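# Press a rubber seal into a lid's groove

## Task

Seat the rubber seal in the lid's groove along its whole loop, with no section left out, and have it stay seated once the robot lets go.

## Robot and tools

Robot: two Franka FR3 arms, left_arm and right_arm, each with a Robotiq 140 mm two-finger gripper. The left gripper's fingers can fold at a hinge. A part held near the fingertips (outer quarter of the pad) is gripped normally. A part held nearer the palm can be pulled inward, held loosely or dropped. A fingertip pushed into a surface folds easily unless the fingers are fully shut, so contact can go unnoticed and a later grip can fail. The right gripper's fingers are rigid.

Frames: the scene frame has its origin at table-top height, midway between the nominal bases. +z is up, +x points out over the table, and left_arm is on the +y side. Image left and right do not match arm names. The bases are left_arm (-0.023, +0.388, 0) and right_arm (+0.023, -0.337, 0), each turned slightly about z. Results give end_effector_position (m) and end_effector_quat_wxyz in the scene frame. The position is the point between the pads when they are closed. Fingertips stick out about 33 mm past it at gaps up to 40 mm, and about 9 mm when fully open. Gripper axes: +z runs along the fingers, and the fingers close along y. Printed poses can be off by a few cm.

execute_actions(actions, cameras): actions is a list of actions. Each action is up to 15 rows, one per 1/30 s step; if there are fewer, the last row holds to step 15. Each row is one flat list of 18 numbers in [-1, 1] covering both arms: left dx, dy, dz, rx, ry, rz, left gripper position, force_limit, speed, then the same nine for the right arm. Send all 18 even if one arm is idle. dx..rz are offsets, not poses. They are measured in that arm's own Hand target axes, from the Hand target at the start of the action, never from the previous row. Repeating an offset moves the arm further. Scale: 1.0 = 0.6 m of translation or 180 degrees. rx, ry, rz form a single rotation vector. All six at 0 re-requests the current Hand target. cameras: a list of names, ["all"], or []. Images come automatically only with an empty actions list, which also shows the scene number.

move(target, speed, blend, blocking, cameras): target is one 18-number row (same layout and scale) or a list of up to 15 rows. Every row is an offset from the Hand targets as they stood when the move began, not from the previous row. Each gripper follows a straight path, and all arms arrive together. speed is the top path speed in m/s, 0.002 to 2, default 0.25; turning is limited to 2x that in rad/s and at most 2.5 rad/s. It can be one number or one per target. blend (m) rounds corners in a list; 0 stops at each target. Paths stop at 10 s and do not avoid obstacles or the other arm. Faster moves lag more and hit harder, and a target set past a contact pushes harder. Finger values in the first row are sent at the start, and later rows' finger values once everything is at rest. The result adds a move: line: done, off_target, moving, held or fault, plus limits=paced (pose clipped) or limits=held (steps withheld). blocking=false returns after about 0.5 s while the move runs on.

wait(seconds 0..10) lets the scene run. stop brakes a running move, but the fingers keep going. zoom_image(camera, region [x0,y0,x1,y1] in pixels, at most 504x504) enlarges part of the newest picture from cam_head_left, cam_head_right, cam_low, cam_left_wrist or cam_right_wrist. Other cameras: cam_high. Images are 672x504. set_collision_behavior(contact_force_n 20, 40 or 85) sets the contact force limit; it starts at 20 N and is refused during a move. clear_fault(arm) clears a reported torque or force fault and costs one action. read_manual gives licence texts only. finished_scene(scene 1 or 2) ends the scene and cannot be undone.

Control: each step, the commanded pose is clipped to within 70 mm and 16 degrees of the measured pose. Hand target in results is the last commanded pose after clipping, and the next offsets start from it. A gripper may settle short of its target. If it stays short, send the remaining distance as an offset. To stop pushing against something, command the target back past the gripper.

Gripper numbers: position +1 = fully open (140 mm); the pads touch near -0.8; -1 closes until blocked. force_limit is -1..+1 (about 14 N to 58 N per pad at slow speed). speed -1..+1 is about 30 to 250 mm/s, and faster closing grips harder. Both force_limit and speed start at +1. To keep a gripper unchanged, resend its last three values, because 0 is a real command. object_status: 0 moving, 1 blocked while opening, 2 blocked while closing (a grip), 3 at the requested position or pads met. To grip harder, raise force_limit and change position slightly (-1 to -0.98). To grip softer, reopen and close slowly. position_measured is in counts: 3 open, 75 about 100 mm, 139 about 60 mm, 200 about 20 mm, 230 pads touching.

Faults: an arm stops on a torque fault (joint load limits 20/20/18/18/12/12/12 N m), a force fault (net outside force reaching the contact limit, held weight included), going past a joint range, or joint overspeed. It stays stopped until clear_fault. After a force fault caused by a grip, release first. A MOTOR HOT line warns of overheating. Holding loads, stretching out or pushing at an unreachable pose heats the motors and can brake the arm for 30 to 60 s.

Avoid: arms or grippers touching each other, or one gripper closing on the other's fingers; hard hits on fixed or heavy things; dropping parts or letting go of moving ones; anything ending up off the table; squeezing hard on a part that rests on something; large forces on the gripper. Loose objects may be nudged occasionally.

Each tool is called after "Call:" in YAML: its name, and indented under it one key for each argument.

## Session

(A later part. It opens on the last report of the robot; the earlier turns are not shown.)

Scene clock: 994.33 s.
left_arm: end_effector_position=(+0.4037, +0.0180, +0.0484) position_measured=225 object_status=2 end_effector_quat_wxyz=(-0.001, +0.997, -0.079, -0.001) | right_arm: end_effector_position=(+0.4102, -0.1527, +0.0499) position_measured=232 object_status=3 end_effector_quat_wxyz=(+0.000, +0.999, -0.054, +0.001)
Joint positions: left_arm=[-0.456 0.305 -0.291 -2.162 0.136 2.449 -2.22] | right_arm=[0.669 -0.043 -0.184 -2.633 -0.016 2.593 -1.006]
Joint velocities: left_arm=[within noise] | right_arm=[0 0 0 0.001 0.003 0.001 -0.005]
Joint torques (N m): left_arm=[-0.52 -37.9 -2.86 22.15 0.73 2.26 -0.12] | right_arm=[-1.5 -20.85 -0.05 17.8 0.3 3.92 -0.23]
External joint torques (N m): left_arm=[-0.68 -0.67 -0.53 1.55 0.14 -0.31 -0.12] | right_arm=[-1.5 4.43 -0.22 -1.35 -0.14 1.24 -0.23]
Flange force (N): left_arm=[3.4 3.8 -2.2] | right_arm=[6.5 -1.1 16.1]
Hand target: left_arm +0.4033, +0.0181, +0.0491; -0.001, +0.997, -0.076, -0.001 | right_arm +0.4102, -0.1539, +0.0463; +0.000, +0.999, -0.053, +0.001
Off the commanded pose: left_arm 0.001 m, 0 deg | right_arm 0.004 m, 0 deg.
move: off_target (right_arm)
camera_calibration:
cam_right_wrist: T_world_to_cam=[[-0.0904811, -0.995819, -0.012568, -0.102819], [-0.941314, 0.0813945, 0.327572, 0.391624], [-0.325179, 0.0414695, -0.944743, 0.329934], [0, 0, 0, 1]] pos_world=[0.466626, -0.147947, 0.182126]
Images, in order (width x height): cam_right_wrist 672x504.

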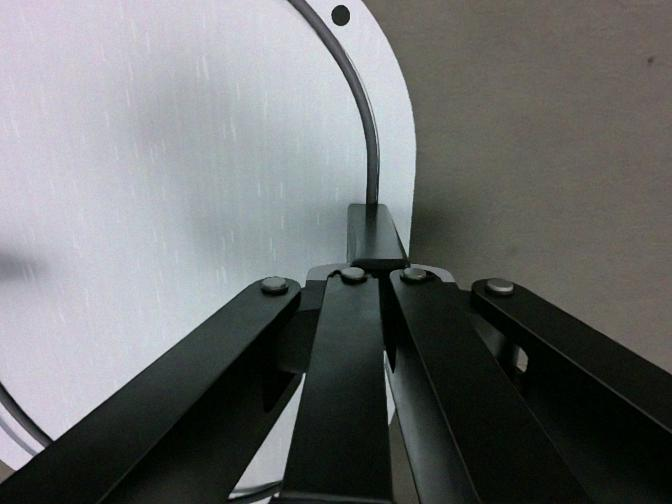

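Call:
move:
  target:
    - [0,0,0,0,0,0,-1,-1,-1, 0,0,-0.0145,0,0,0,-1,-1,-0.5]
    - [0,0,0,0,0,0,-1,-1,-1, 0.0333,0.0035,-0.0145,0,0,-0.03,-1,-1,-0.5]
    - [0,0,0,0,0,0,-1,-1,-1, 0.0333,0.0035,-0.0055,0,0,-0.03,-1,-1,-0.5]
  speed: [0.03,0.04,0.02]
  cameras: ["cam_right_wrist"]

Call:
zoom_image:
  camera: "cam_right_wrist"
  region: [280, 80, 420, 220]

Scene clock: 1006.10 s.
left_arm: end_effector_position=(+0.4037, +0.0180, +0.0484) position_measured=225 object_status=2 end_effector_quat_wxyz=(-0.001, +0.997, -0.079, -0.001) | right_arm: end_effector_position=(+0.4295, -0.1580, +0.0503) position_measured=232 object_status=3 end_effector_quat_wxyz=(+0.001, +1.000, -0.007, +0.000)
Joint positions: left_arm=[-0.456 0.305 -0.291 -2.162 0.136 2.449 -2.22] | right_arm=[0.668 -0.004 -0.209 -2.582 -0.005 2.578 -1.137]
Joint velocities: left_arm=[within noise] | right_arm=[0.001 -0.001 0.001 -0.001 0.001 0.003 -0.003]
Joint torques (N m): left_arm=[-0.55 -37.93 -2.87 22.16 0.75 2.27 -0.09] | right_arm=[-0.66 -26.25 0.51 19.05 0.59 3.03 -0.2]
External joint torques (N m): left_arm=[-0.47 -0.58 -0.32 1.44 0.15 -0.32 -0.09] | right_arm=[-0.64 0.42 0.51 -0.25 0.14 0.35 -0.2]
Flange force (N): left_arm=[3.5 3.3 -2.0] | right_arm=[0.5 0.4 2.4]
Hand target: left_arm +0.4033, +0.0181, +0.0491; -0.001, +0.997, -0.076, -0.001 | right_arm +0.4299, -0.1581, +0.0496; +0.000, +1.000, -0.006, +0.001
Off the commanded pose: left_arm 0.001 m, 0 deg | right_arm 0.001 m, 0 deg.
move: done
camera_calibration:
cam_right_wrist: T_world_to_cam=[[0.00327214, -0.999944, -0.0100689, -0.147365], [-0.944404, -0.00640048, 0.328725, 0.397378], [-0.328771, 0.00843347, -0.944372, 0.333166], [0, 0, 0, 1]] pos_world=[0.485303, -0.147623, 0.182521]
Images, in order (width x height): cam_right_wrist 672x504.

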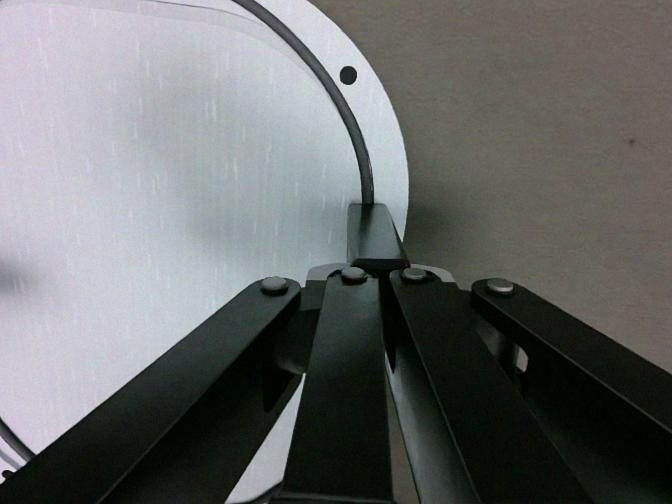

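Scaled by 3.600 from the camera's 672x504 image, which has a finer 960x720 frame.

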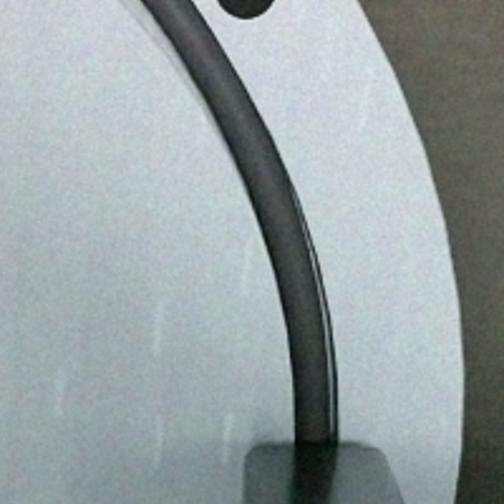

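Call:
move:
  target:
    - [0,0,0,0,0,0,-1,-1,-1, 0,0,0.002,0,0,0,-1,-1,-0.5]
    - [0,0,0,0,0,0,-1,-1,-1, 0,0,0.0058,0,0,0,-1,-1,-0.5]
  speed: [0.015,0.015]
  cameras: ["cam_right_wrist"]

Call:
zoom_image:
  camera: "cam_right_wrist"
  region: [280, 80, 420, 220]

Scene clock: 1012.60 s.
left_arm: end_effector_position=(+0.4037, +0.0180, +0.0484) position_measured=225 object_status=2 end_effector_quat_wxyz=(-0.001, +0.997, -0.079, -0.001) | right_arm: end_effector_position=(+0.4299, -0.1575, +0.0499) position_measured=232 object_status=3 end_effector_quat_wxyz=(+0.000, +1.000, -0.007, +0.001)
Joint positions: left_arm=[-0.456 0.305 -0.291 -2.162 0.136 2.449 -2.22] | right_arm=[0.668 -0.002 -0.209 -2.582 -0.001 2.581 -1.14]
Joint torques (N m): left_arm=[-0.56 -37.96 -2.81 22.14 0.74 2.26 -0.1] | right_arm=[-0.96 -21.97 0.4 17.96 0.48 4.09 -0.2]
External joint torques (N m): left_arm=[-0.61 -0.6 -0.38 1.45 0.15 -0.32 -0.1] | right_arm=[-0.95 4.69 0.4 -1.32 0.03 1.42 -0.2]
Flange force (N): left_arm=[3.4 3.5 -2.0] | right_arm=[6.6 -1.9 16.9]
Hand target: left_arm +0.4033, +0.0181, +0.0491; -0.001, +0.997, -0.076, -0.001 | right_arm +0.4299, -0.1581, +0.0461; +0.000, +1.000, -0.006, +0.001
Off the commanded pose: left_arm 0.001 m, 0 deg | right_arm 0.004 m, 0 deg.
move: off_target (right_arm)
camera_calibration:
cam_right_wrist: T_world_to_cam=[[0.00354947, -0.999918, -0.0122862, -0.146889], [-0.944614, -0.00738459, 0.328099, 0.397833], [-0.328163, 0.0104412, -0.944563, 0.333019], [0, 0, 0, 1]] pos_world=[0.485604, -0.147417, 0.182224]
Images, in order (width x height): cam_right_wrist 672x504.

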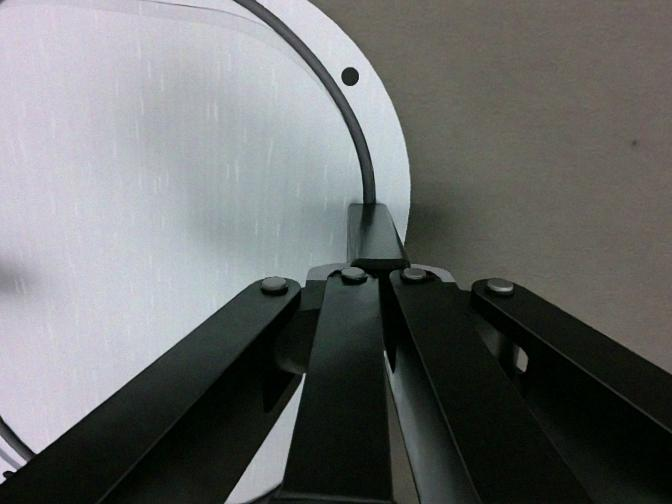

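Scaled by 3.600 from the camera's 672x504 image, which has a finer 960x720 frame.

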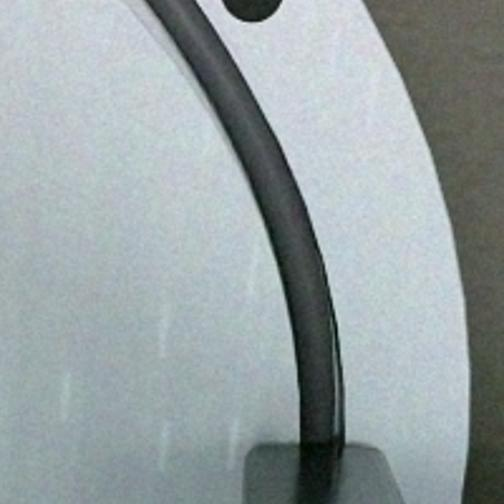

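Call:
move:
  target:
    - [0,0,0,0,0,0,-1,-1,-1, 0,0,-0.0145,0,0,0,-1,-1,-0.5]
    - [0,0,0,0,0,0,-1,-1,-1, 0.0315,0.002,-0.0145,0,0,-0.045,-1,-1,-0.5]
    - [0,0,0,0,0,0,-1,-1,-1, 0.0315,0.002,-0.0055,0,0,-0.045,-1,-1,-0.5]
    - [0,0,0,0,0,0,-1,-1,-1, 0.0315,0.002,0.0,0,0,-0.045,-1,-1,-0.5]
  speed: [0.03,0.04,0.02,0.015]
  cameras: ["cam_right_wrist"]

Call:
zoom_image:
  camera: "cam_right_wrist"
  region: [280, 80, 420, 220]

Scene clock: 1033.17 s.
left_arm: end_effector_position=(+0.4037, +0.0180, +0.0484) position_measured=225 object_status=2 end_effector_quat_wxyz=(-0.001, +0.997, -0.079, -0.001) | right_arm: end_effector_position=(+0.4481, -0.1591, +0.0499) position_measured=232 object_status=3 end_effector_quat_wxyz=(+0.000, +0.998, +0.064, +0.000)
Joint positions: left_arm=[-0.456 0.305 -0.291 -2.162 0.136 2.449 -2.22] | right_arm=[0.661 0.04 -0.219 -2.527 0.015 2.565 -1.312]
Joint velocities: left_arm=[within noise] | right_arm=[-0.002 -0.001 -0.001 -0.001 0.003 0 -0.006]
Joint torques (N m): left_arm=[-0.52 -37.95 -2.88 22.19 0.75 2.26 -0.07] | right_arm=[-0.56 -23.61 0.57 18.44 0.79 4.34 -0.1]
External joint torques (N m): left_arm=[-0.44 -0.46 -0.32 1.42 0.16 -0.34 -0.07] | right_arm=[-0.57 4.59 0.77 -0.98 0.32 1.68 -0.1]
Flange force (N): left_arm=[3.7 3.4 -1.8] | right_arm=[7.2 -1.8 17.0]
Hand target: left_arm +0.4033, +0.0181, +0.0491; -0.001, +0.997, -0.076, -0.001 | right_arm +0.4488, -0.1595, +0.0461; +0.000, +0.998, +0.065, +0.001
Off the commanded pose: left_arm 0.001 m, 0 deg | right_arm 0.004 m, 0 deg.
move: off_target (right_arm)
camera_calibration:
cam_right_wrist: T_world_to_cam=[[0.14451, -0.98944, -0.0111962, -0.210061], [-0.93365, -0.140092, 0.329654, 0.389004], [-0.327741, -0.0371848, -0.944035, 0.331244], [0, 0, 0, 1]] pos_world=[0.502112, -0.141029, 0.182118]
Images, in order (width x height): cam_right_wrist 672x504.

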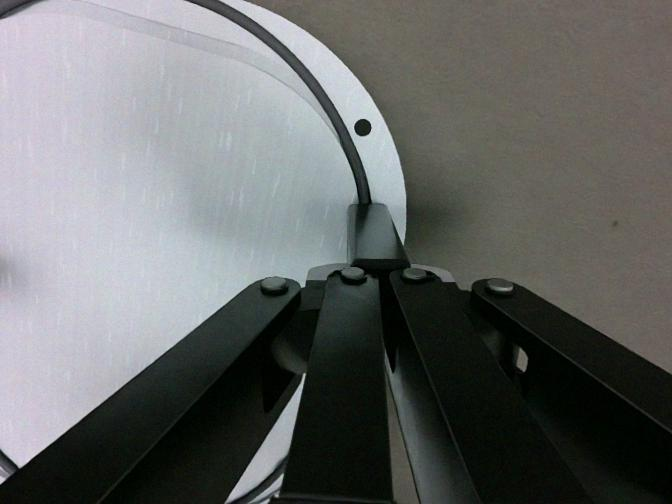

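Scaled by 3.600 from the camera's 672x504 image, which has a finer 960x720 frame.

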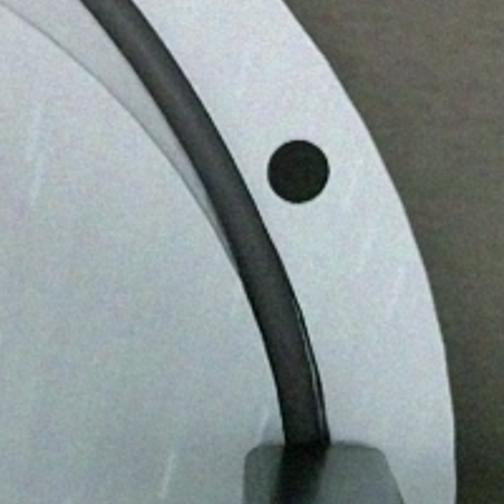

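Call:
move:
  target:
    - [0,0,0,0,0,0,-0.444,-1,-1, 0,0,0,0,0,0,-1,-1,-0.5]
    - [0,0,-0.01,0,0,0,-0.444,-1,-1, 0,0,0,0,0,0,-1,-1,-0.5]
  speed: [0.01,0.02]
  cameras: ["cam_right_wrist","cam_left_wrist","cam_high"]

Scene clock: 1050.17 s.
left_arm: end_effector_position=(+0.4035, +0.0187, +0.0534) position_measured=185 object_status=3 end_effector_quat_wxyz=(-0.001, +0.997, -0.077, -0.001) | right_arm: end_effector_position=(+0.4481, -0.1591, +0.0499) position_measured=232 object_status=3 end_effector_quat_wxyz=(+0.000, +0.998, +0.065, +0.000)
Joint positions: left_arm=[-0.456 0.294 -0.291 -2.162 0.131 2.437 -2.22] | right_arm=[0.661 0.04 -0.219 -2.527 0.015 2.565 -1.314]
Joint velocities: left_arm=[0 0 0.001 0.001 -0.001 -0.005 0.001] | right_arm=[within noise]
Joint torques (N m): left_arm=[-0.56 -38.22 -3.12 22.31 0.34 2.14 0.02] | right_arm=[-0.51 -23.61 0.46 18.48 0.73 4.34 -0.2]
External joint torques (N m): left_arm=[-0.7 -1 -0.87 1.45 -0.25 -0.44 0.02] | right_arm=[-0.59 4.61 0.59 -0.97 0.26 1.68 -0.2]
Flange force (N): left_arm=[2.3 2.9 -3.7] | right_arm=[7.4 -1.4 17.0]
Hand target: left_arm +0.4033, +0.0181, +0.0551; -0.001, +0.997, -0.076, -0.001 | right_arm +0.4488, -0.1595, +0.0461; +0.000, +0.998, +0.065, +0.001
Off the commanded pose: left_arm 0.002 m, 0 deg | right_arm 0.004 m, 0 deg.
move: off_target (right_arm)
camera_calibration:
cam_left_wrist: T_world_to_cam=[[-0.172881, -0.984928, 0.00529215, 0.0966319], [-0.924003, 0.164043, 0.345411, 0.352949], [-0.341073, 0.0548252, -0.938437, 0.331361], [0, 0, 0, 1]] pos_world=[0.455851, 0.0191095, 0.188538]
cam_right_wrist: T_world_to_cam=[[0.145926, -0.98923, -0.0113934, -0.210701], [-0.933433, -0.141492, 0.329672, 0.388693], [-0.327734, -0.0374727, -0.944027, 0.331198], [0, 0, 0, 1]] pos_world=[0.502111, -0.141024, 0.182118]
Images, in order (width x height): cam_high 672x504, cam_left_wrist 672x504, cam_right_wrist 672x504.

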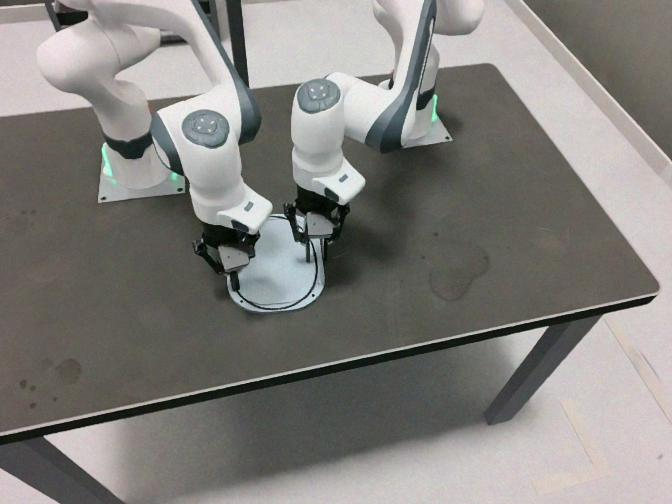

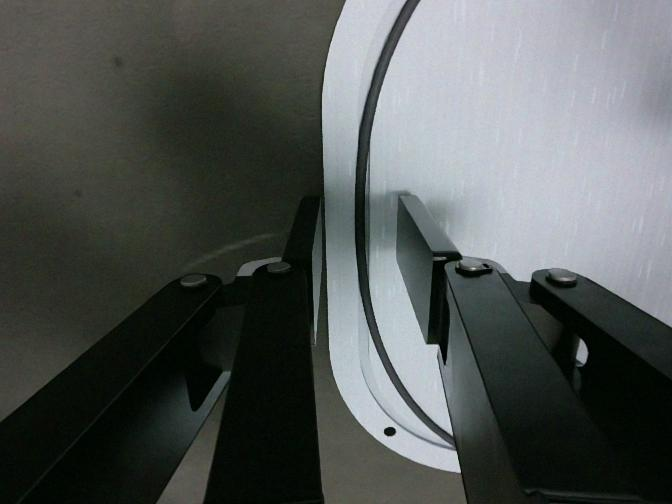

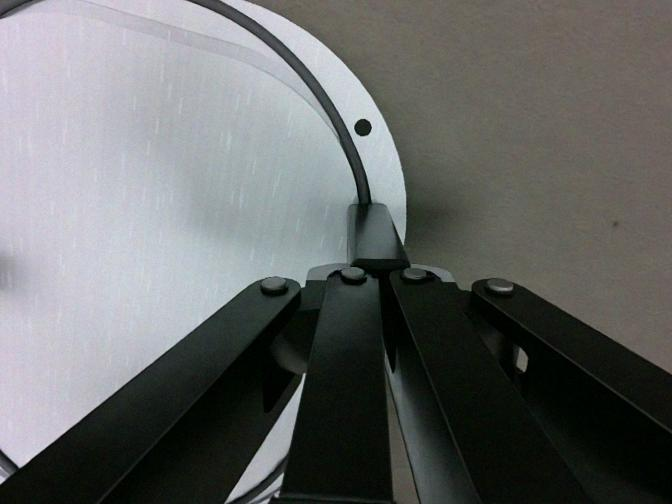

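Call:
move:
  target:
    - [0,0,0.013,0,0,0,-0.444,-1,-1, 0,0,0,0,0,0,-1,-1,-0.5]
    - [0,0,0.013,0,0,0,-1,-1,-1, 0,0,0,0,0,0,-1,-1,-0.5]
  speed: [0.02,0.02]
  cameras: ["cam_left_wrist"]

Scene clock: 1072.47 s.
left_arm: end_effector_position=(+0.4037, +0.0178, +0.0486) position_measured=226 object_status=0 end_effector_quat_wxyz=(+0.000, +0.997, -0.078, -0.001) | right_arm: end_effector_position=(+0.4481, -0.1591, +0.0499) position_measured=232 object_status=3 end_effector_quat_wxyz=(+0.000, +0.998, +0.065, +0.000)
Joint positions: left_arm=[-0.459 0.304 -0.288 -2.162 0.133 2.449 -2.22] | right_arm=[0.661 0.04 -0.219 -2.527 0.015 2.565 -1.314]
Joint torques (N m): left_arm=[-0.84 -37.57 -2.28 21.94 0.97 2.51 -0.08] | right_arm=[-0.54 -23.6 0.54 18.46 0.71 4.33 -0.18]
External joint torques (N m): left_arm=[-0.75 -0.23 0.25 1.29 0.38 -0.07 -0.08] | right_arm=[-0.58 4.57 0.71 -0.92 0.25 1.68 -0.18]
Flange force (N): left_arm=[3.8 3.6 -0.1] | right_arm=[7.4 -1.6 16.9]
Hand target: left_arm +0.4033, +0.0181, +0.0473; -0.001, +0.997, -0.076, -0.001 | right_arm +0.4488, -0.1595, +0.0461; +0.000, +0.998, +0.065, +0.001
Off the commanded pose: left_arm 0.001 m, 0 deg | right_arm 0.004 m, 0 deg.
move: off_target (right_arm)
camera_calibration:
cam_left_wrist: T_world_to_cam=[[-0.174443, -0.98464, 0.00737918, 0.0963307], [-0.923661, 0.166227, 0.34528, 0.354736], [-0.341203, 0.0534157, -0.938471, 0.327054], [0, 0, 0, 1]] pos_world=[0.456052, 0.0184145, 0.183737]
Images, in order (width x height): cam_left_wrist 672x504.

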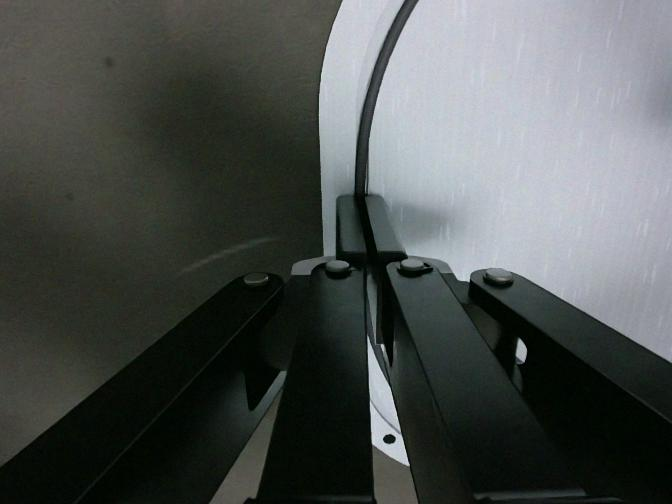

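Call:
move:
  target:
    - [-0.0167,0,0,0,0,0,-1,-1,-1, 0,0,0,0,0,0,-1,-1,-0.5]
  speed: [0.02]
  cameras: ["cam_left_wrist","cam_right_wrist","cam_high"]

Scene clock: 1081.23 s.
left_arm: end_effector_position=(+0.3965, +0.0194, +0.0486) position_measured=226 object_status=2 end_effector_quat_wxyz=(+0.000, +0.997, -0.080, +0.002) | right_arm: end_effector_position=(+0.4495, -0.1585, +0.0500) position_measured=232 object_status=3 end_effector_quat_wxyz=(-0.001, +0.998, +0.065, +0.002)
Joint positions: left_arm=[-0.464 0.286 -0.289 -2.191 0.132 2.464 -2.224] | right_arm=[0.661 0.041 -0.219 -2.527 0.016 2.57 -1.314]
Joint velocities: left_arm=[0 -0.002 0 -0.002 -0.002 0.003 -0.002] | right_arm=[within noise]
Joint torques (N m): left_arm=[-1.08 -36.24 -2.83 20.25 0.24 1.95 -0.19] | right_arm=[-1.15 -24.17 0.3 17.93 0.49 3.58 -0.15]
External joint torques (N m): left_arm=[-1.19 0.41 -0.64 -0.33 -0.33 -0.64 -0.19] | right_arm=[-1.23 4.18 0.43 -1.57 0.03 0.9 -0.15]
Flange force (N): left_arm=[-0.4 2.3 -0.6] | right_arm=[4.9 0.0 13.7]
Hand target: left_arm +0.3934, +0.0196, +0.0473; -0.001, +0.997, -0.076, -0.001 | right_arm +0.4488, -0.1595, +0.0461; +0.000, +0.998, +0.065, +0.001
Off the commanded pose: left_arm 0.003 m, 1 deg | right_arm 0.004 m, 0 deg.
move: off_target (right_arm)
camera_calibration:
cam_left_wrist: T_world_to_cam=[[-0.178495, -0.983915, 0.00719422, 0.098182], [-0.924564, 0.170221, 0.340892, 0.348318], [-0.336633, 0.054196, -0.940075, 0.322827], [0, 0, 0, 1]] pos_world=[0.448242, 0.0198159, 0.184037]
cam_right_wrist: T_world_to_cam=[[0.145458, -0.989281, -0.0128409, -0.210024], [-0.934801, -0.141675, 0.325692, 0.390776], [-0.32402, -0.035371, -0.945389, 0.330449], [0, 0, 0, 1]] pos_world=[0.50292, -0.140721, 0.182433]
Images, in order (width x height): cam_high 672x504, cam_left_wrist 672x504, cam_right_wrist 672x504.

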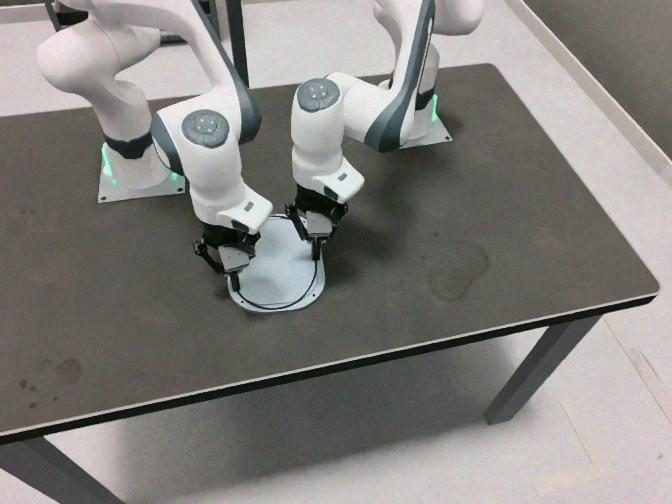

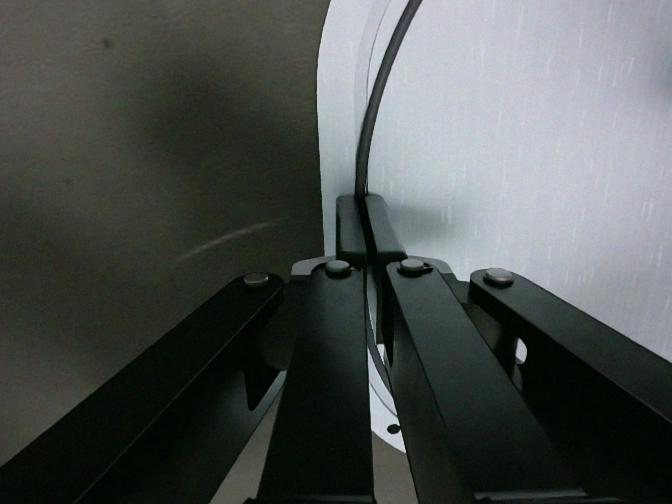

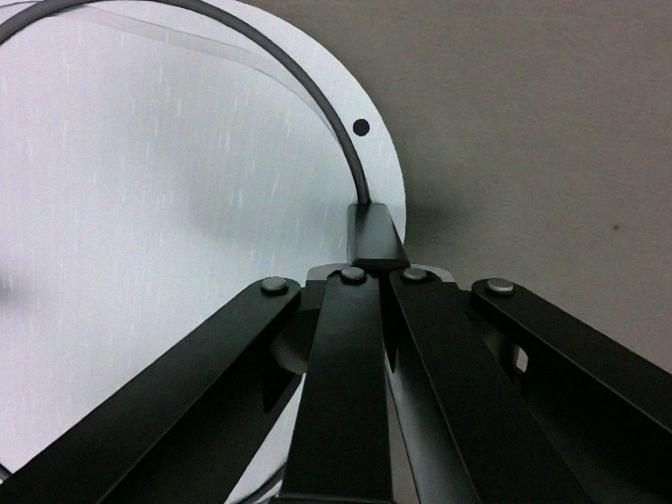

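Call:
move:
  target:
    - [-0.008,0,0,0,0,0,-1,-1,-1, 0,0,0,0,0,0,-1,-1,-0.5]
  speed: [0.02]
  cameras: ["cam_left_wrist","cam_right_wrist"]

Call:
zoom_image:
  camera: "cam_right_wrist"
  region: [0, 0, 420, 220]

Scene clock: 1094.60 s.
left_arm: end_effector_position=(+0.3921, +0.0203, +0.0488) position_measured=226 object_status=2 end_effector_quat_wxyz=(+0.000, +0.997, -0.080, +0.002) | right_arm: end_effector_position=(+0.4495, -0.1585, +0.0500) position_measured=232 object_status=3 end_effector_quat_wxyz=(-0.001, +0.998, +0.065, +0.002)
Joint positions: left_arm=[-0.467 0.275 -0.29 -2.206 0.129 2.469 -2.227] | right_arm=[0.661 0.041 -0.219 -2.527 0.016 2.57 -1.314]
Joint torques (N m): left_arm=[-1.26 -35.74 -2.87 19.8 0.18 1.94 -0.21] | right_arm=[-1.09 -24.16 0.29 17.95 0.5 3.57 -0.14]
External joint torques (N m): left_arm=[-1.4 0.59 -0.8 -0.73 -0.4 -0.65 -0.21] | right_arm=[-1.05 4.1 0.54 -1.53 0.03 0.89 -0.14]
Flange force (N): left_arm=[-1.5 2.1 -0.2] | right_arm=[4.8 -0.3 13.5]
Hand target: left_arm +0.3887, +0.0203, +0.0473; -0.001, +0.997, -0.076, -0.001 | right_arm +0.4488, -0.1595, +0.0461; +0.000, +0.998, +0.065, +0.001
Off the commanded pose: left_arm 0.004 m, 1 deg | right_arm 0.004 m, 0 deg.
move: off_target (left_arm, right_arm)
camera_calibration:
cam_left_wrist: T_world_to_cam=[[-0.177703, -0.984057, 0.00723911, 0.0979242], [-0.924867, 0.169519, 0.340417, 0.344264], [-0.336217, 0.0537981, -0.940247, 0.32134], [0, 0, 0, 1]] pos_world=[0.44384, 0.0207162, 0.184237]
cam_right_wrist: T_world_to_cam=[[0.145458, -0.989281, -0.0128409, -0.210024], [-0.934801, -0.141675, 0.325692, 0.390776], [-0.32402, -0.035371, -0.945389, 0.330449], [0, 0, 0, 1]] pos_world=[0.50292, -0.140721, 0.182433]
Images, in order (width x height): cam_left_wrist 672x504, cam_right_wrist 672x504.

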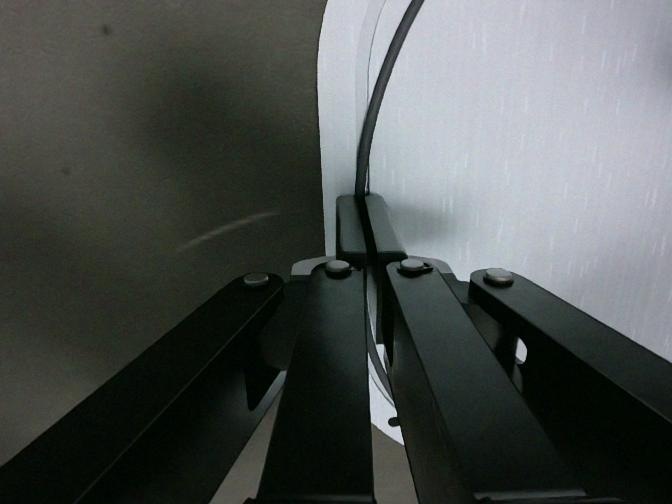

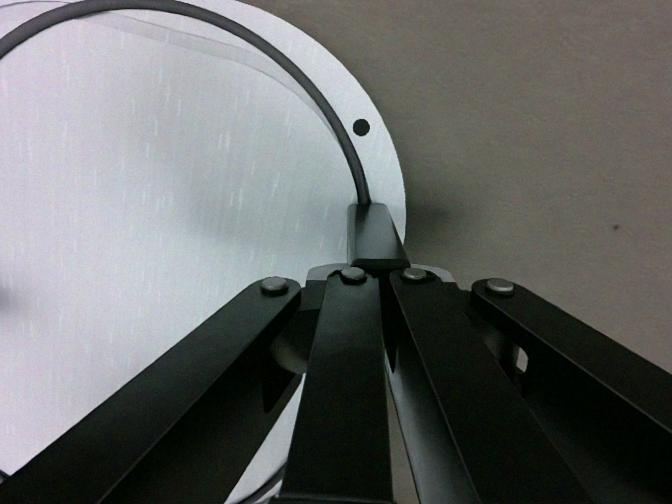

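Scaled by 1.200 from the camera's 672x504 image, which has a finer 960x720 frame.

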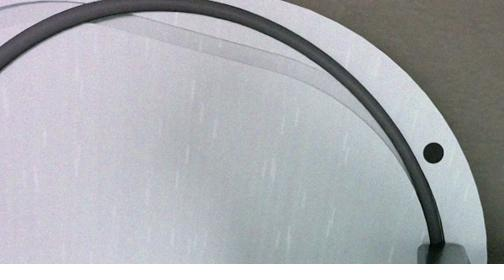

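Call:
move:
  target:
    - [0,0,0,0,0,0,-0.444,-1,-1, 0,0,0,0,0,0,-1,-1,-0.5]
    - [0,0,-0.1,0,0,0,-0.444,-1,-1, 0,0,0,0,0,0,-1,-1,-0.5]
    - [0,0,-0.30,0,0,0,-0.444,-1,-1, 0,0,0,0,0,0,-1,-1,-0.5]
  speed: [0.01,0.04,0.12]
  cameras: ["cam_left_wrist","cam_right_wrist","cam_head_left"]

Scene clock: 1107.60 s.
left_arm: end_effector_position=(+0.3883, +0.0193, +0.2265) position_measured=185 object_status=3 end_effector_quat_wxyz=(-0.001, +0.997, -0.074, +0.000) | right_arm: end_effector_position=(+0.4495, -0.1585, +0.0500) position_measured=232 object_status=3 end_effector_quat_wxyz=(-0.001, +0.998, +0.065, +0.002)
Joint positions: left_arm=[-0.451 0.01 -0.313 -2.039 0.006 2.047 -2.159] | right_arm=[0.661 0.041 -0.219 -2.527 0.016 2.57 -1.314]
Joint velocities: left_arm=[-0.001 0 0 -0.001 0 -0.003 0.004] | right_arm=[within noise]
Joint torques (N m): left_arm=[-0.2 -31.56 -0.03 26.11 0.59 2.11 0.3] | right_arm=[-1.12 -24.16 0.25 17.95 0.5 3.57 -0.15]
External joint torques (N m): left_arm=[-0.13 -0.4 0.13 1.84 -0.23 -0.49 0.3] | right_arm=[-1.18 4.23 0.4 -1.63 0.04 0.87 -0.15]
Flange force (N): left_arm=[4.7 2.4 -4.7] | right_arm=[4.9 0.0 13.7]
Hand target: left_arm +0.3889, +0.0200, +0.2273; -0.001, +0.997, -0.076, -0.001 | right_arm +0.4488, -0.1595, +0.0461; +0.000, +0.998, +0.065, +0.001
Off the commanded pose: left_arm 0.001 m, 0 deg | right_arm 0.004 m, 0 deg.
move: off_target (right_arm)
camera_calibration:
cam_left_wrist: T_world_to_cam=[[-0.165914, -0.986128, 0.00482608, 0.091062], [-0.925774, 0.157442, 0.343737, 0.280258], [-0.339729, 0.0525629, -0.939054, 0.488271], [0, 0, 0, 1]] pos_world=[0.440444, 0.0200095, 0.361738]
cam_right_wrist: T_world_to_cam=[[0.145458, -0.989281, -0.0128409, -0.210024], [-0.934801, -0.141675, 0.325692, 0.390776], [-0.32402, -0.035371, -0.945389, 0.330449], [0, 0, 0, 1]] pos_world=[0.50292, -0.140721, 0.182433]
Images, in order (width x height): cam_head_left 672x504, cam_left_wrist 672x504, cam_right_wrist 672x504.

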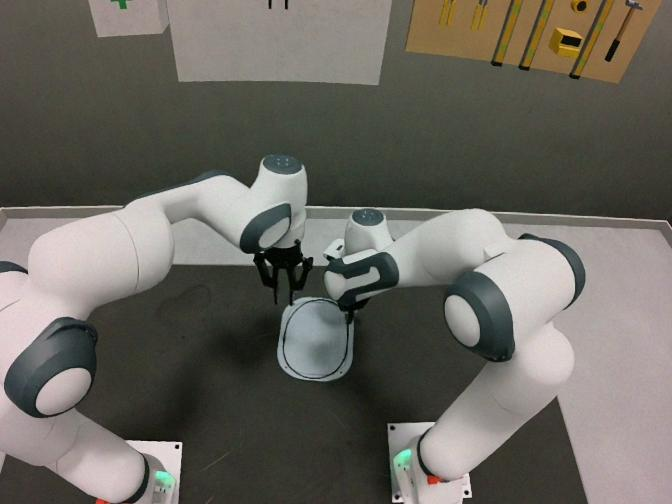

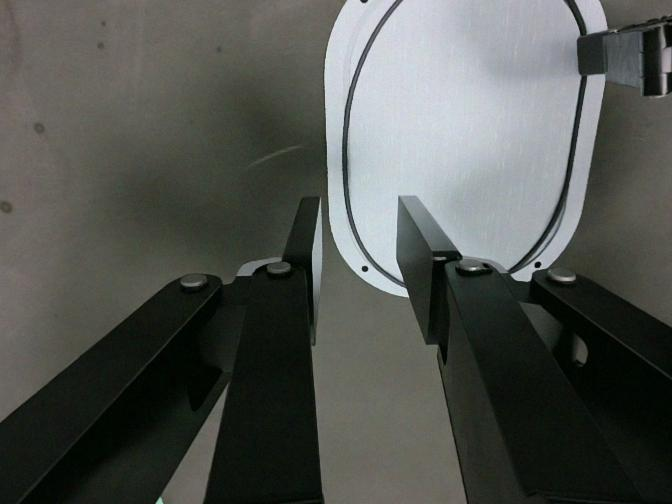

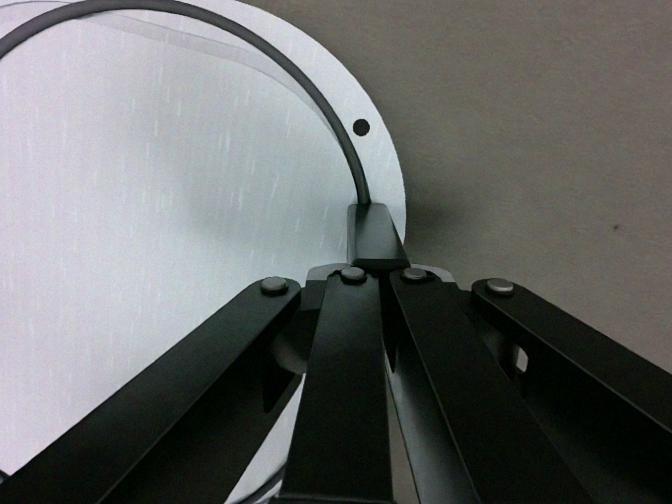

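Call:
move:
  target:
    - [0.0982,-0.2511,-0.1667,0,0,0,-0.56,-1,-1, 0,0,0,0,0,0,-1,-1,-0.5]
  speed: [0.12]
  cameras: ["cam_left_wrist"]

Call:
zoom_image:
  camera: "cam_left_wrist"
  region: [400, 0, 672, 272]

Scene clock: 1129.40 s.
left_arm: end_effector_position=(+0.4699, +0.1594, +0.3279) position_measured=200 object_status=3 end_effector_quat_wxyz=(+0.000, +0.997, -0.071, +0.001) | right_arm: end_effector_position=(+0.4495, -0.1585, +0.0500) position_measured=232 object_status=3 end_effector_quat_wxyz=(-0.001, +0.998, +0.065, +0.002)
Joint positions: left_arm=[-0.318 -0.065 -0.143 -1.865 -0.009 1.802 -1.855] | right_arm=[0.661 0.041 -0.219 -2.527 0.016 2.57 -1.314]
Joint velocities: left_arm=[-0.001 0.002 0 0 0 0 0.006] | right_arm=[within noise]
Joint torques (N m): left_arm=[-0.54 -29.88 -0.22 26.67 1.06 2.16 0.23] | right_arm=[-1.14 -24.19 0.29 18 0.48 3.56 -0.16]
External joint torques (N m): left_arm=[-0.57 0.16 -0.49 1.98 0.19 -0.45 0.23] | right_arm=[-1.06 4.09 0.58 -1.42 0.01 0.89 -0.16]
Flange force (N): left_arm=[7.5 2.8 -6.0] | right_arm=[5.1 -0.3 13.4]
Hand target: left_arm +0.4700, +0.1599, +0.3275; -0.001, +0.997, -0.076, -0.001 | right_arm +0.4488, -0.1595, +0.0461; +0.000, +0.998, +0.065, +0.001
Off the commanded pose: left_arm 0.001 m, 1 deg | right_arm 0.004 m, 0 deg.
move: off_target (right_arm)
camera_calibration:
cam_left_wrist: T_world_to_cam=[[-0.161191, -0.986893, 0.00768983, 0.239197], [-0.92658, 0.154014, 0.343118, 0.300016], [-0.339805, 0.0481824, -0.939261, 0.604749], [0, 0, 0, 1]] pos_world=[0.522042, 0.160717, 0.463237]
Images, in order (width x height): cam_left_wrist 672x504.

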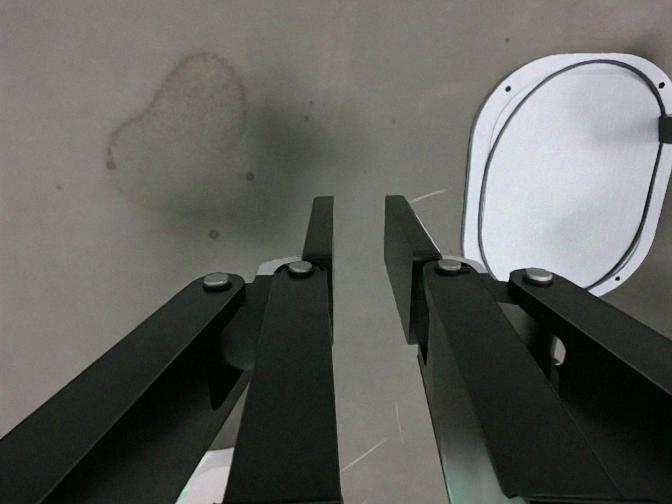

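Scaled by 1.853 from the camera's 672x504 image, which has a finer 960x720 frame.

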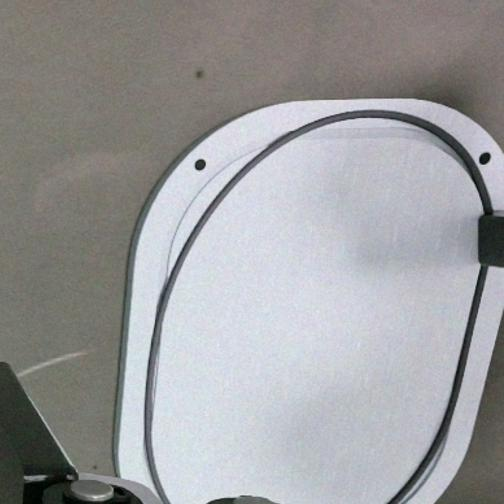

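Call:
zoom_image:
  camera: "cam_right_wrist"
  region: [280, 80, 420, 220]

This scene's latest camera images include none from cam_right_wrist. They are from: cam_left_wrist. cam_right_wrist's image comes with the result of a call that names it in "cameras".

Call:
move:
  target:
    - [0,0,0,0,0,0,-0.56,-1,-1, 0,0,-0.0145,0,0,0,-1,-1,-0.5]
    - [0,0,0,0,0,0,-0.56,-1,-1, 0.0265,0.0005,-0.0145,0,0,-0.07,-1,-1,-0.5]
    - [0,0,0,0,0,0,-0.56,-1,-1, 0.0265,0.0005,-0.0055,0,0,-0.07,-1,-1,-0.5]
  speed: [0.03,0.04,0.02]
  cameras: ["cam_right_wrist"]

Call:
zoom_image:
  camera: "cam_right_wrist"
  region: [280, 80, 420, 220]

Scene clock: 1160.77 s.
left_arm: end_effector_position=(+0.4699, +0.1594, +0.3279) position_measured=200 object_status=3 end_effector_quat_wxyz=(+0.000, +0.997, -0.072, +0.001) | right_arm: end_effector_position=(+0.4641, -0.1581, +0.0503) position_measured=232 object_status=3 end_effector_quat_wxyz=(+0.001, +0.985, +0.173, +0.000)
Joint positions: left_arm=[-0.318 -0.065 -0.143 -1.865 -0.009 1.802 -1.853] | right_arm=[0.65 0.077 -0.218 -2.476 0.026 2.55 -1.549]
Joint torques (N m): left_arm=[-0.53 -29.83 -0.21 26.7 1.03 2.16 0.31] | right_arm=[-0.57 -29.26 0.5 19.66 0.67 3.22 -0.2]
External joint torques (N m): left_arm=[-0.57 0.2 -0.49 2 0.15 -0.46 0.31] | right_arm=[-0.52 0.43 0.95 0.01 0.17 0.56 -0.2]
Flange force (N): left_arm=[7.7 2.7 -6.1] | right_arm=[1.1 0.1 3.0]
Hand target: left_arm +0.4700, +0.1599, +0.3275; -0.001, +0.997, -0.076, -0.001 | right_arm +0.4646, -0.1577, +0.0495; +0.000, +0.985, +0.174, +0.001
Off the commanded pose: left_arm 0.001 m, 0 deg | right_arm 0.001 m, 0 deg.
move: done
camera_calibration:
cam_right_wrist: T_world_to_cam=[[0.355868, -0.934483, -0.00995356, -0.300874], [-0.88096, -0.339002, 0.330131, 0.347972], [-0.311876, -0.108714, -0.943883, 0.31814], [0, 0, 0, 1]] pos_world=[0.512841, -0.128612, 0.182415]
Images, in order (width x height): cam_right_wrist 672x504.

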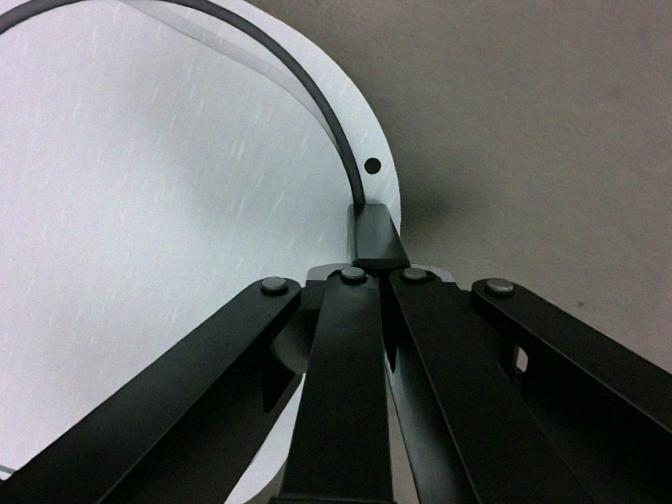

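Scaled by 3.600 from the camera's 672x504 image, which has a finer 960x720 frame.

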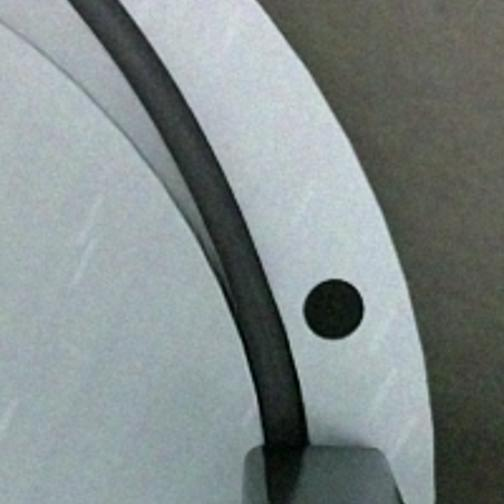

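Call:
move:
  target:
    - [0,0,0,0,0,0,-0.56,-1,-1, 0,-0.001,0.002,0,0,0,-1,-1,-0.5]
    - [0,0,0,0,0,0,-0.56,-1,-1, 0,-0.0025,0.0057,0,0,0,-1,-1,-0.5]
  speed: [0.015,0.015]
  cameras: ["cam_right_wrist"]

Call:
zoom_image:
  camera: "cam_right_wrist"
  region: [280, 80, 420, 220]

Scene clock: 1171.30 s.
left_arm: end_effector_position=(+0.4699, +0.1594, +0.3279) position_measured=200 object_status=3 end_effector_quat_wxyz=(+0.000, +0.997, -0.072, +0.001) | right_arm: end_effector_position=(+0.4650, -0.1571, +0.0500) position_measured=232 object_status=3 end_effector_quat_wxyz=(+0.000, +0.985, +0.173, +0.001)
Joint positions: left_arm=[-0.318 -0.065 -0.143 -1.865 -0.009 1.802 -1.853] | right_arm=[0.65 0.079 -0.217 -2.476 0.029 2.555 -1.551]
Joint velocities: left_arm=[within noise] | right_arm=[-0.001 0 -0.001 -0.001 0.001 0.005 0.001]
Joint torques (N m): left_arm=[-0.51 -29.85 -0.19 26.64 1.02 2.17 0.24] | right_arm=[-0.15 -25.42 1.08 18.26 0.79 3.69 -0.14]
External joint torques (N m): left_arm=[-0.48 0.17 -0.4 1.96 0.15 -0.45 0.24] | right_arm=[-0.14 4.21 1.5 -1.33 0.29 1.04 -0.14]
Flange force (N): left_arm=[7.5 2.6 -6.0] | right_arm=[5.6 -1.0 14.0]
Hand target: left_arm +0.4700, +0.1599, +0.3275; -0.001, +0.997, -0.076, -0.001 | right_arm +0.4641, -0.1563, +0.0460; +0.000, +0.985, +0.174, +0.001
Off the commanded pose: left_arm 0.001 m, 0 deg | right_arm 0.004 m, 0 deg.
move: off_target (right_arm)
camera_calibration:
cam_right_wrist: T_world_to_cam=[[0.356031, -0.934407, -0.0112039, -0.300242], [-0.881821, -0.339914, 0.32688, 0.349604], [-0.309247, -0.1065, -0.945, 0.317429], [0, 0, 0, 1]] pos_world=[0.513347, -0.127906, 0.182328]
Images, in order (width x height): cam_right_wrist 672x504.

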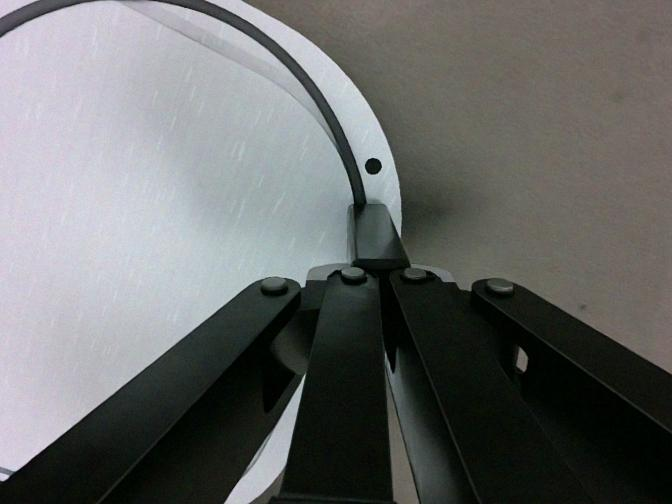

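Scaled by 3.600 from the camera's 672x504 image, which has a finer 960x720 frame.

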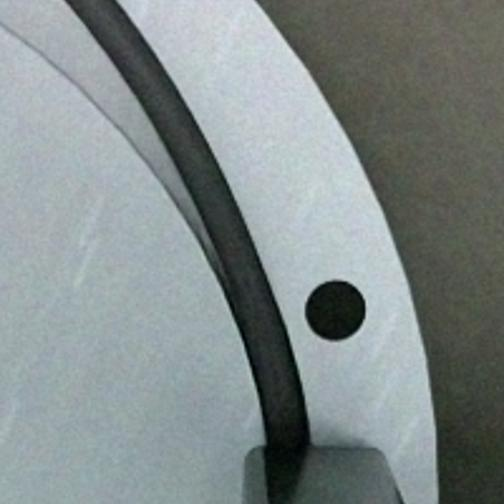

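Call:
move:
  target:
    - [0,0,0,0,0,0,-0.56,-1,-1, 0,0,-0.0145,0,0,0,-1,-1,-0.5]
    - [0,0,0,0,0,0,-0.56,-1,-1, 0.0225,0,-0.0145,0,0,-0.07,-1,-1,-0.5]
    - [0,0,0,0,0,0,-0.56,-1,-1, 0.0225,0,-0.0055,0,0,-0.07,-1,-1,-0.5]
  speed: [0.03,0.04,0.02]
  cameras: ["cam_right_wrist"]

Call:
zoom_image:
  camera: "cam_right_wrist"
  region: [280, 80, 420, 220]

Scene clock: 1189.03 s.
left_arm: end_effector_position=(+0.4699, +0.1594, +0.3279) position_measured=200 object_status=3 end_effector_quat_wxyz=(+0.000, +0.997, -0.072, +0.001) | right_arm: end_effector_position=(+0.4763, -0.1518, +0.0503) position_measured=232 object_status=3 end_effector_quat_wxyz=(+0.001, +0.960, +0.280, +0.000)
Joint positions: left_arm=[-0.318 -0.065 -0.143 -1.865 -0.009 1.802 -1.853] | right_arm=[0.636 0.11 -0.201 -2.43 0.035 2.538 -1.773]
Joint velocities: left_arm=[within noise] | right_arm=[0 0 0.001 0.001 0.001 0 -0.006]
Joint torques (N m): left_arm=[-0.5 -29.85 -0.17 26.7 1.04 2.17 0.28] | right_arm=[-0.85 -30.64 0.43 19.73 0.71 3.16 -0.19]
External joint torques (N m): left_arm=[-0.45 0.37 -0.34 1.89 0.16 -0.46 0.28] | right_arm=[-0.69 0.59 1.12 -0.17 0.19 0.5 -0.19]
Flange force (N): left_arm=[7.9 2.5 -5.8] | right_arm=[0.8 0.4 3.3]
Hand target: left_arm +0.4700, +0.1599, +0.3275; -0.001, +0.997, -0.076, -0.001 | right_arm +0.4767, -0.1517, +0.0494; +0.000, +0.960, +0.281, +0.001
Off the commanded pose: left_arm 0.001 m, 0 deg | right_arm 0.001 m, 0 deg.
move: done
camera_calibration:
cam_right_wrist: T_world_to_cam=[[0.551595, -0.834053, -0.00989997, -0.377317], [-0.785504, -0.523407, 0.330196, 0.287389], [-0.280583, -0.174358, -0.94386, 0.297762], [0, 0, 0, 1]] pos_world=[0.517418, -0.112364, 0.182415]
Images, in order (width x height): cam_right_wrist 672x504.

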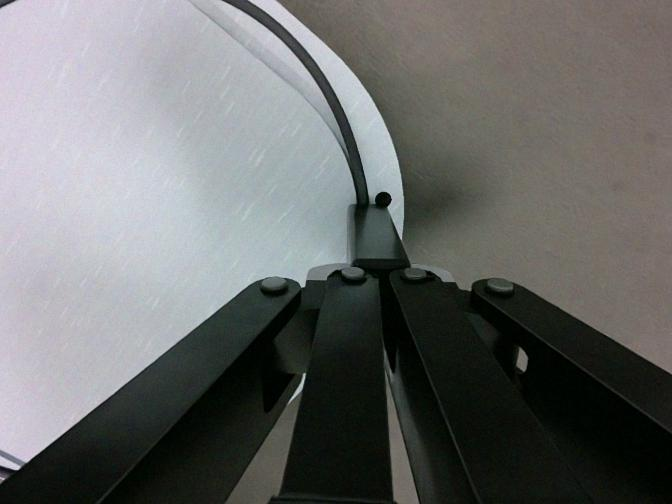

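Scaled by 3.600 from the camera's 672x504 image, which has a finer 960x720 frame.

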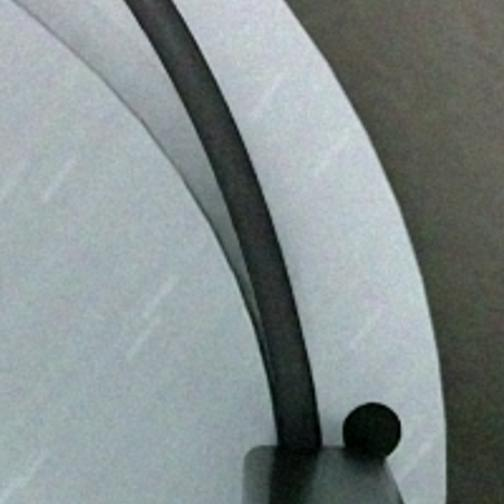

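Call:
move:
  target:
    - [0,0,0,0,0,0,-0.56,-1,-1, 0,0.0,0.002,0,0,0,-1,-1,-0.5]
    - [0,0,0,0,0,0,-0.56,-1,-1, 0,-0.003,0.0057,0,0,0,-1,-1,-0.5]
  speed: [0.015,0.015]
  cameras: ["cam_right_wrist"]

Call:
zoom_image:
  camera: "cam_right_wrist"
  region: [280, 80, 420, 220]

Scene clock: 1198.57 s.
left_arm: end_effector_position=(+0.4699, +0.1594, +0.3279) position_measured=200 object_status=3 end_effector_quat_wxyz=(+0.000, +0.997, -0.072, +0.001) | right_arm: end_effector_position=(+0.4772, -0.1509, +0.0500) position_measured=232 object_status=3 end_effector_quat_wxyz=(+0.000, +0.960, +0.281, +0.002)
Joint positions: left_arm=[-0.318 -0.065 -0.143 -1.865 -0.009 1.802 -1.853] | right_arm=[0.636 0.112 -0.2 -2.43 0.037 2.543 -1.776]
Joint velocities: left_arm=[within noise] | right_arm=[0 0.001 0.001 0.001 0.001 0.004 -0.001]
Joint torques (N m): left_arm=[-0.52 -29.86 -0.19 26.69 1.04 2.15 0.28] | right_arm=[-0.18 -27.41 0.97 18.53 0.82 3.55 -0.04]
External joint torques (N m): left_arm=[-0.36 0.4 -0.26 1.83 0.17 -0.48 0.28] | right_arm=[-0.19 3.72 1.49 -1.3 0.31 0.89 -0.04]
Flange force (N): left_arm=[7.8 2.3 -5.7] | right_arm=[4.4 -0.1 12.0]
Hand target: left_arm +0.4700, +0.1599, +0.3275; -0.001, +0.997, -0.076, -0.001 | right_arm +0.4758, -0.1502, +0.0459; +0.000, +0.960, +0.281, +0.001
Off the commanded pose: left_arm 0.001 m, 0 deg | right_arm 0.004 m, 0 deg.
move: off_target (right_arm)
camera_calibration:
cam_right_wrist: T_world_to_cam=[[0.55269, -0.833325, -0.0101308, -0.377449], [-0.78584, -0.525167, 0.326583, 0.288821], [-0.27747, -0.172538, -0.945114, 0.296764], [0, 0, 0, 1]] pos_world=[0.517922, -0.111655, 0.182329]
Images, in order (width x height): cam_right_wrist 672x504.

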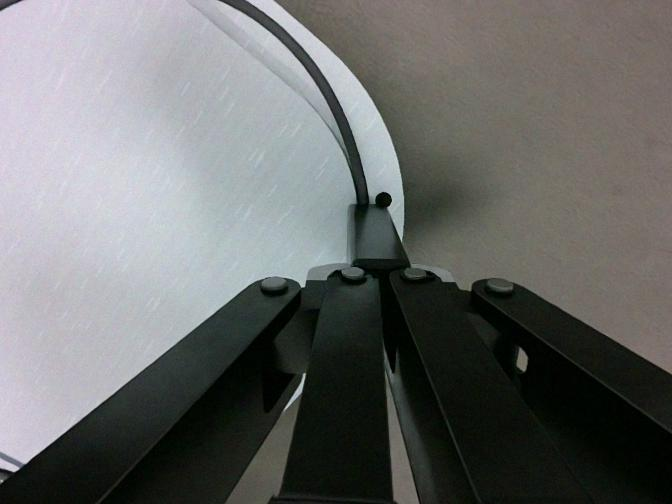

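Scaled by 3.600 from the camera's 672x504 image, which has a finer 960x720 frame.

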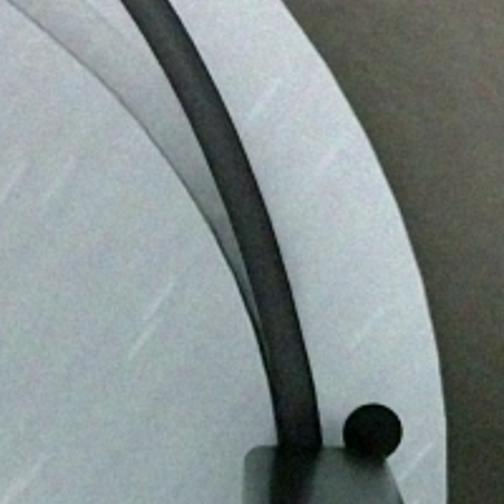

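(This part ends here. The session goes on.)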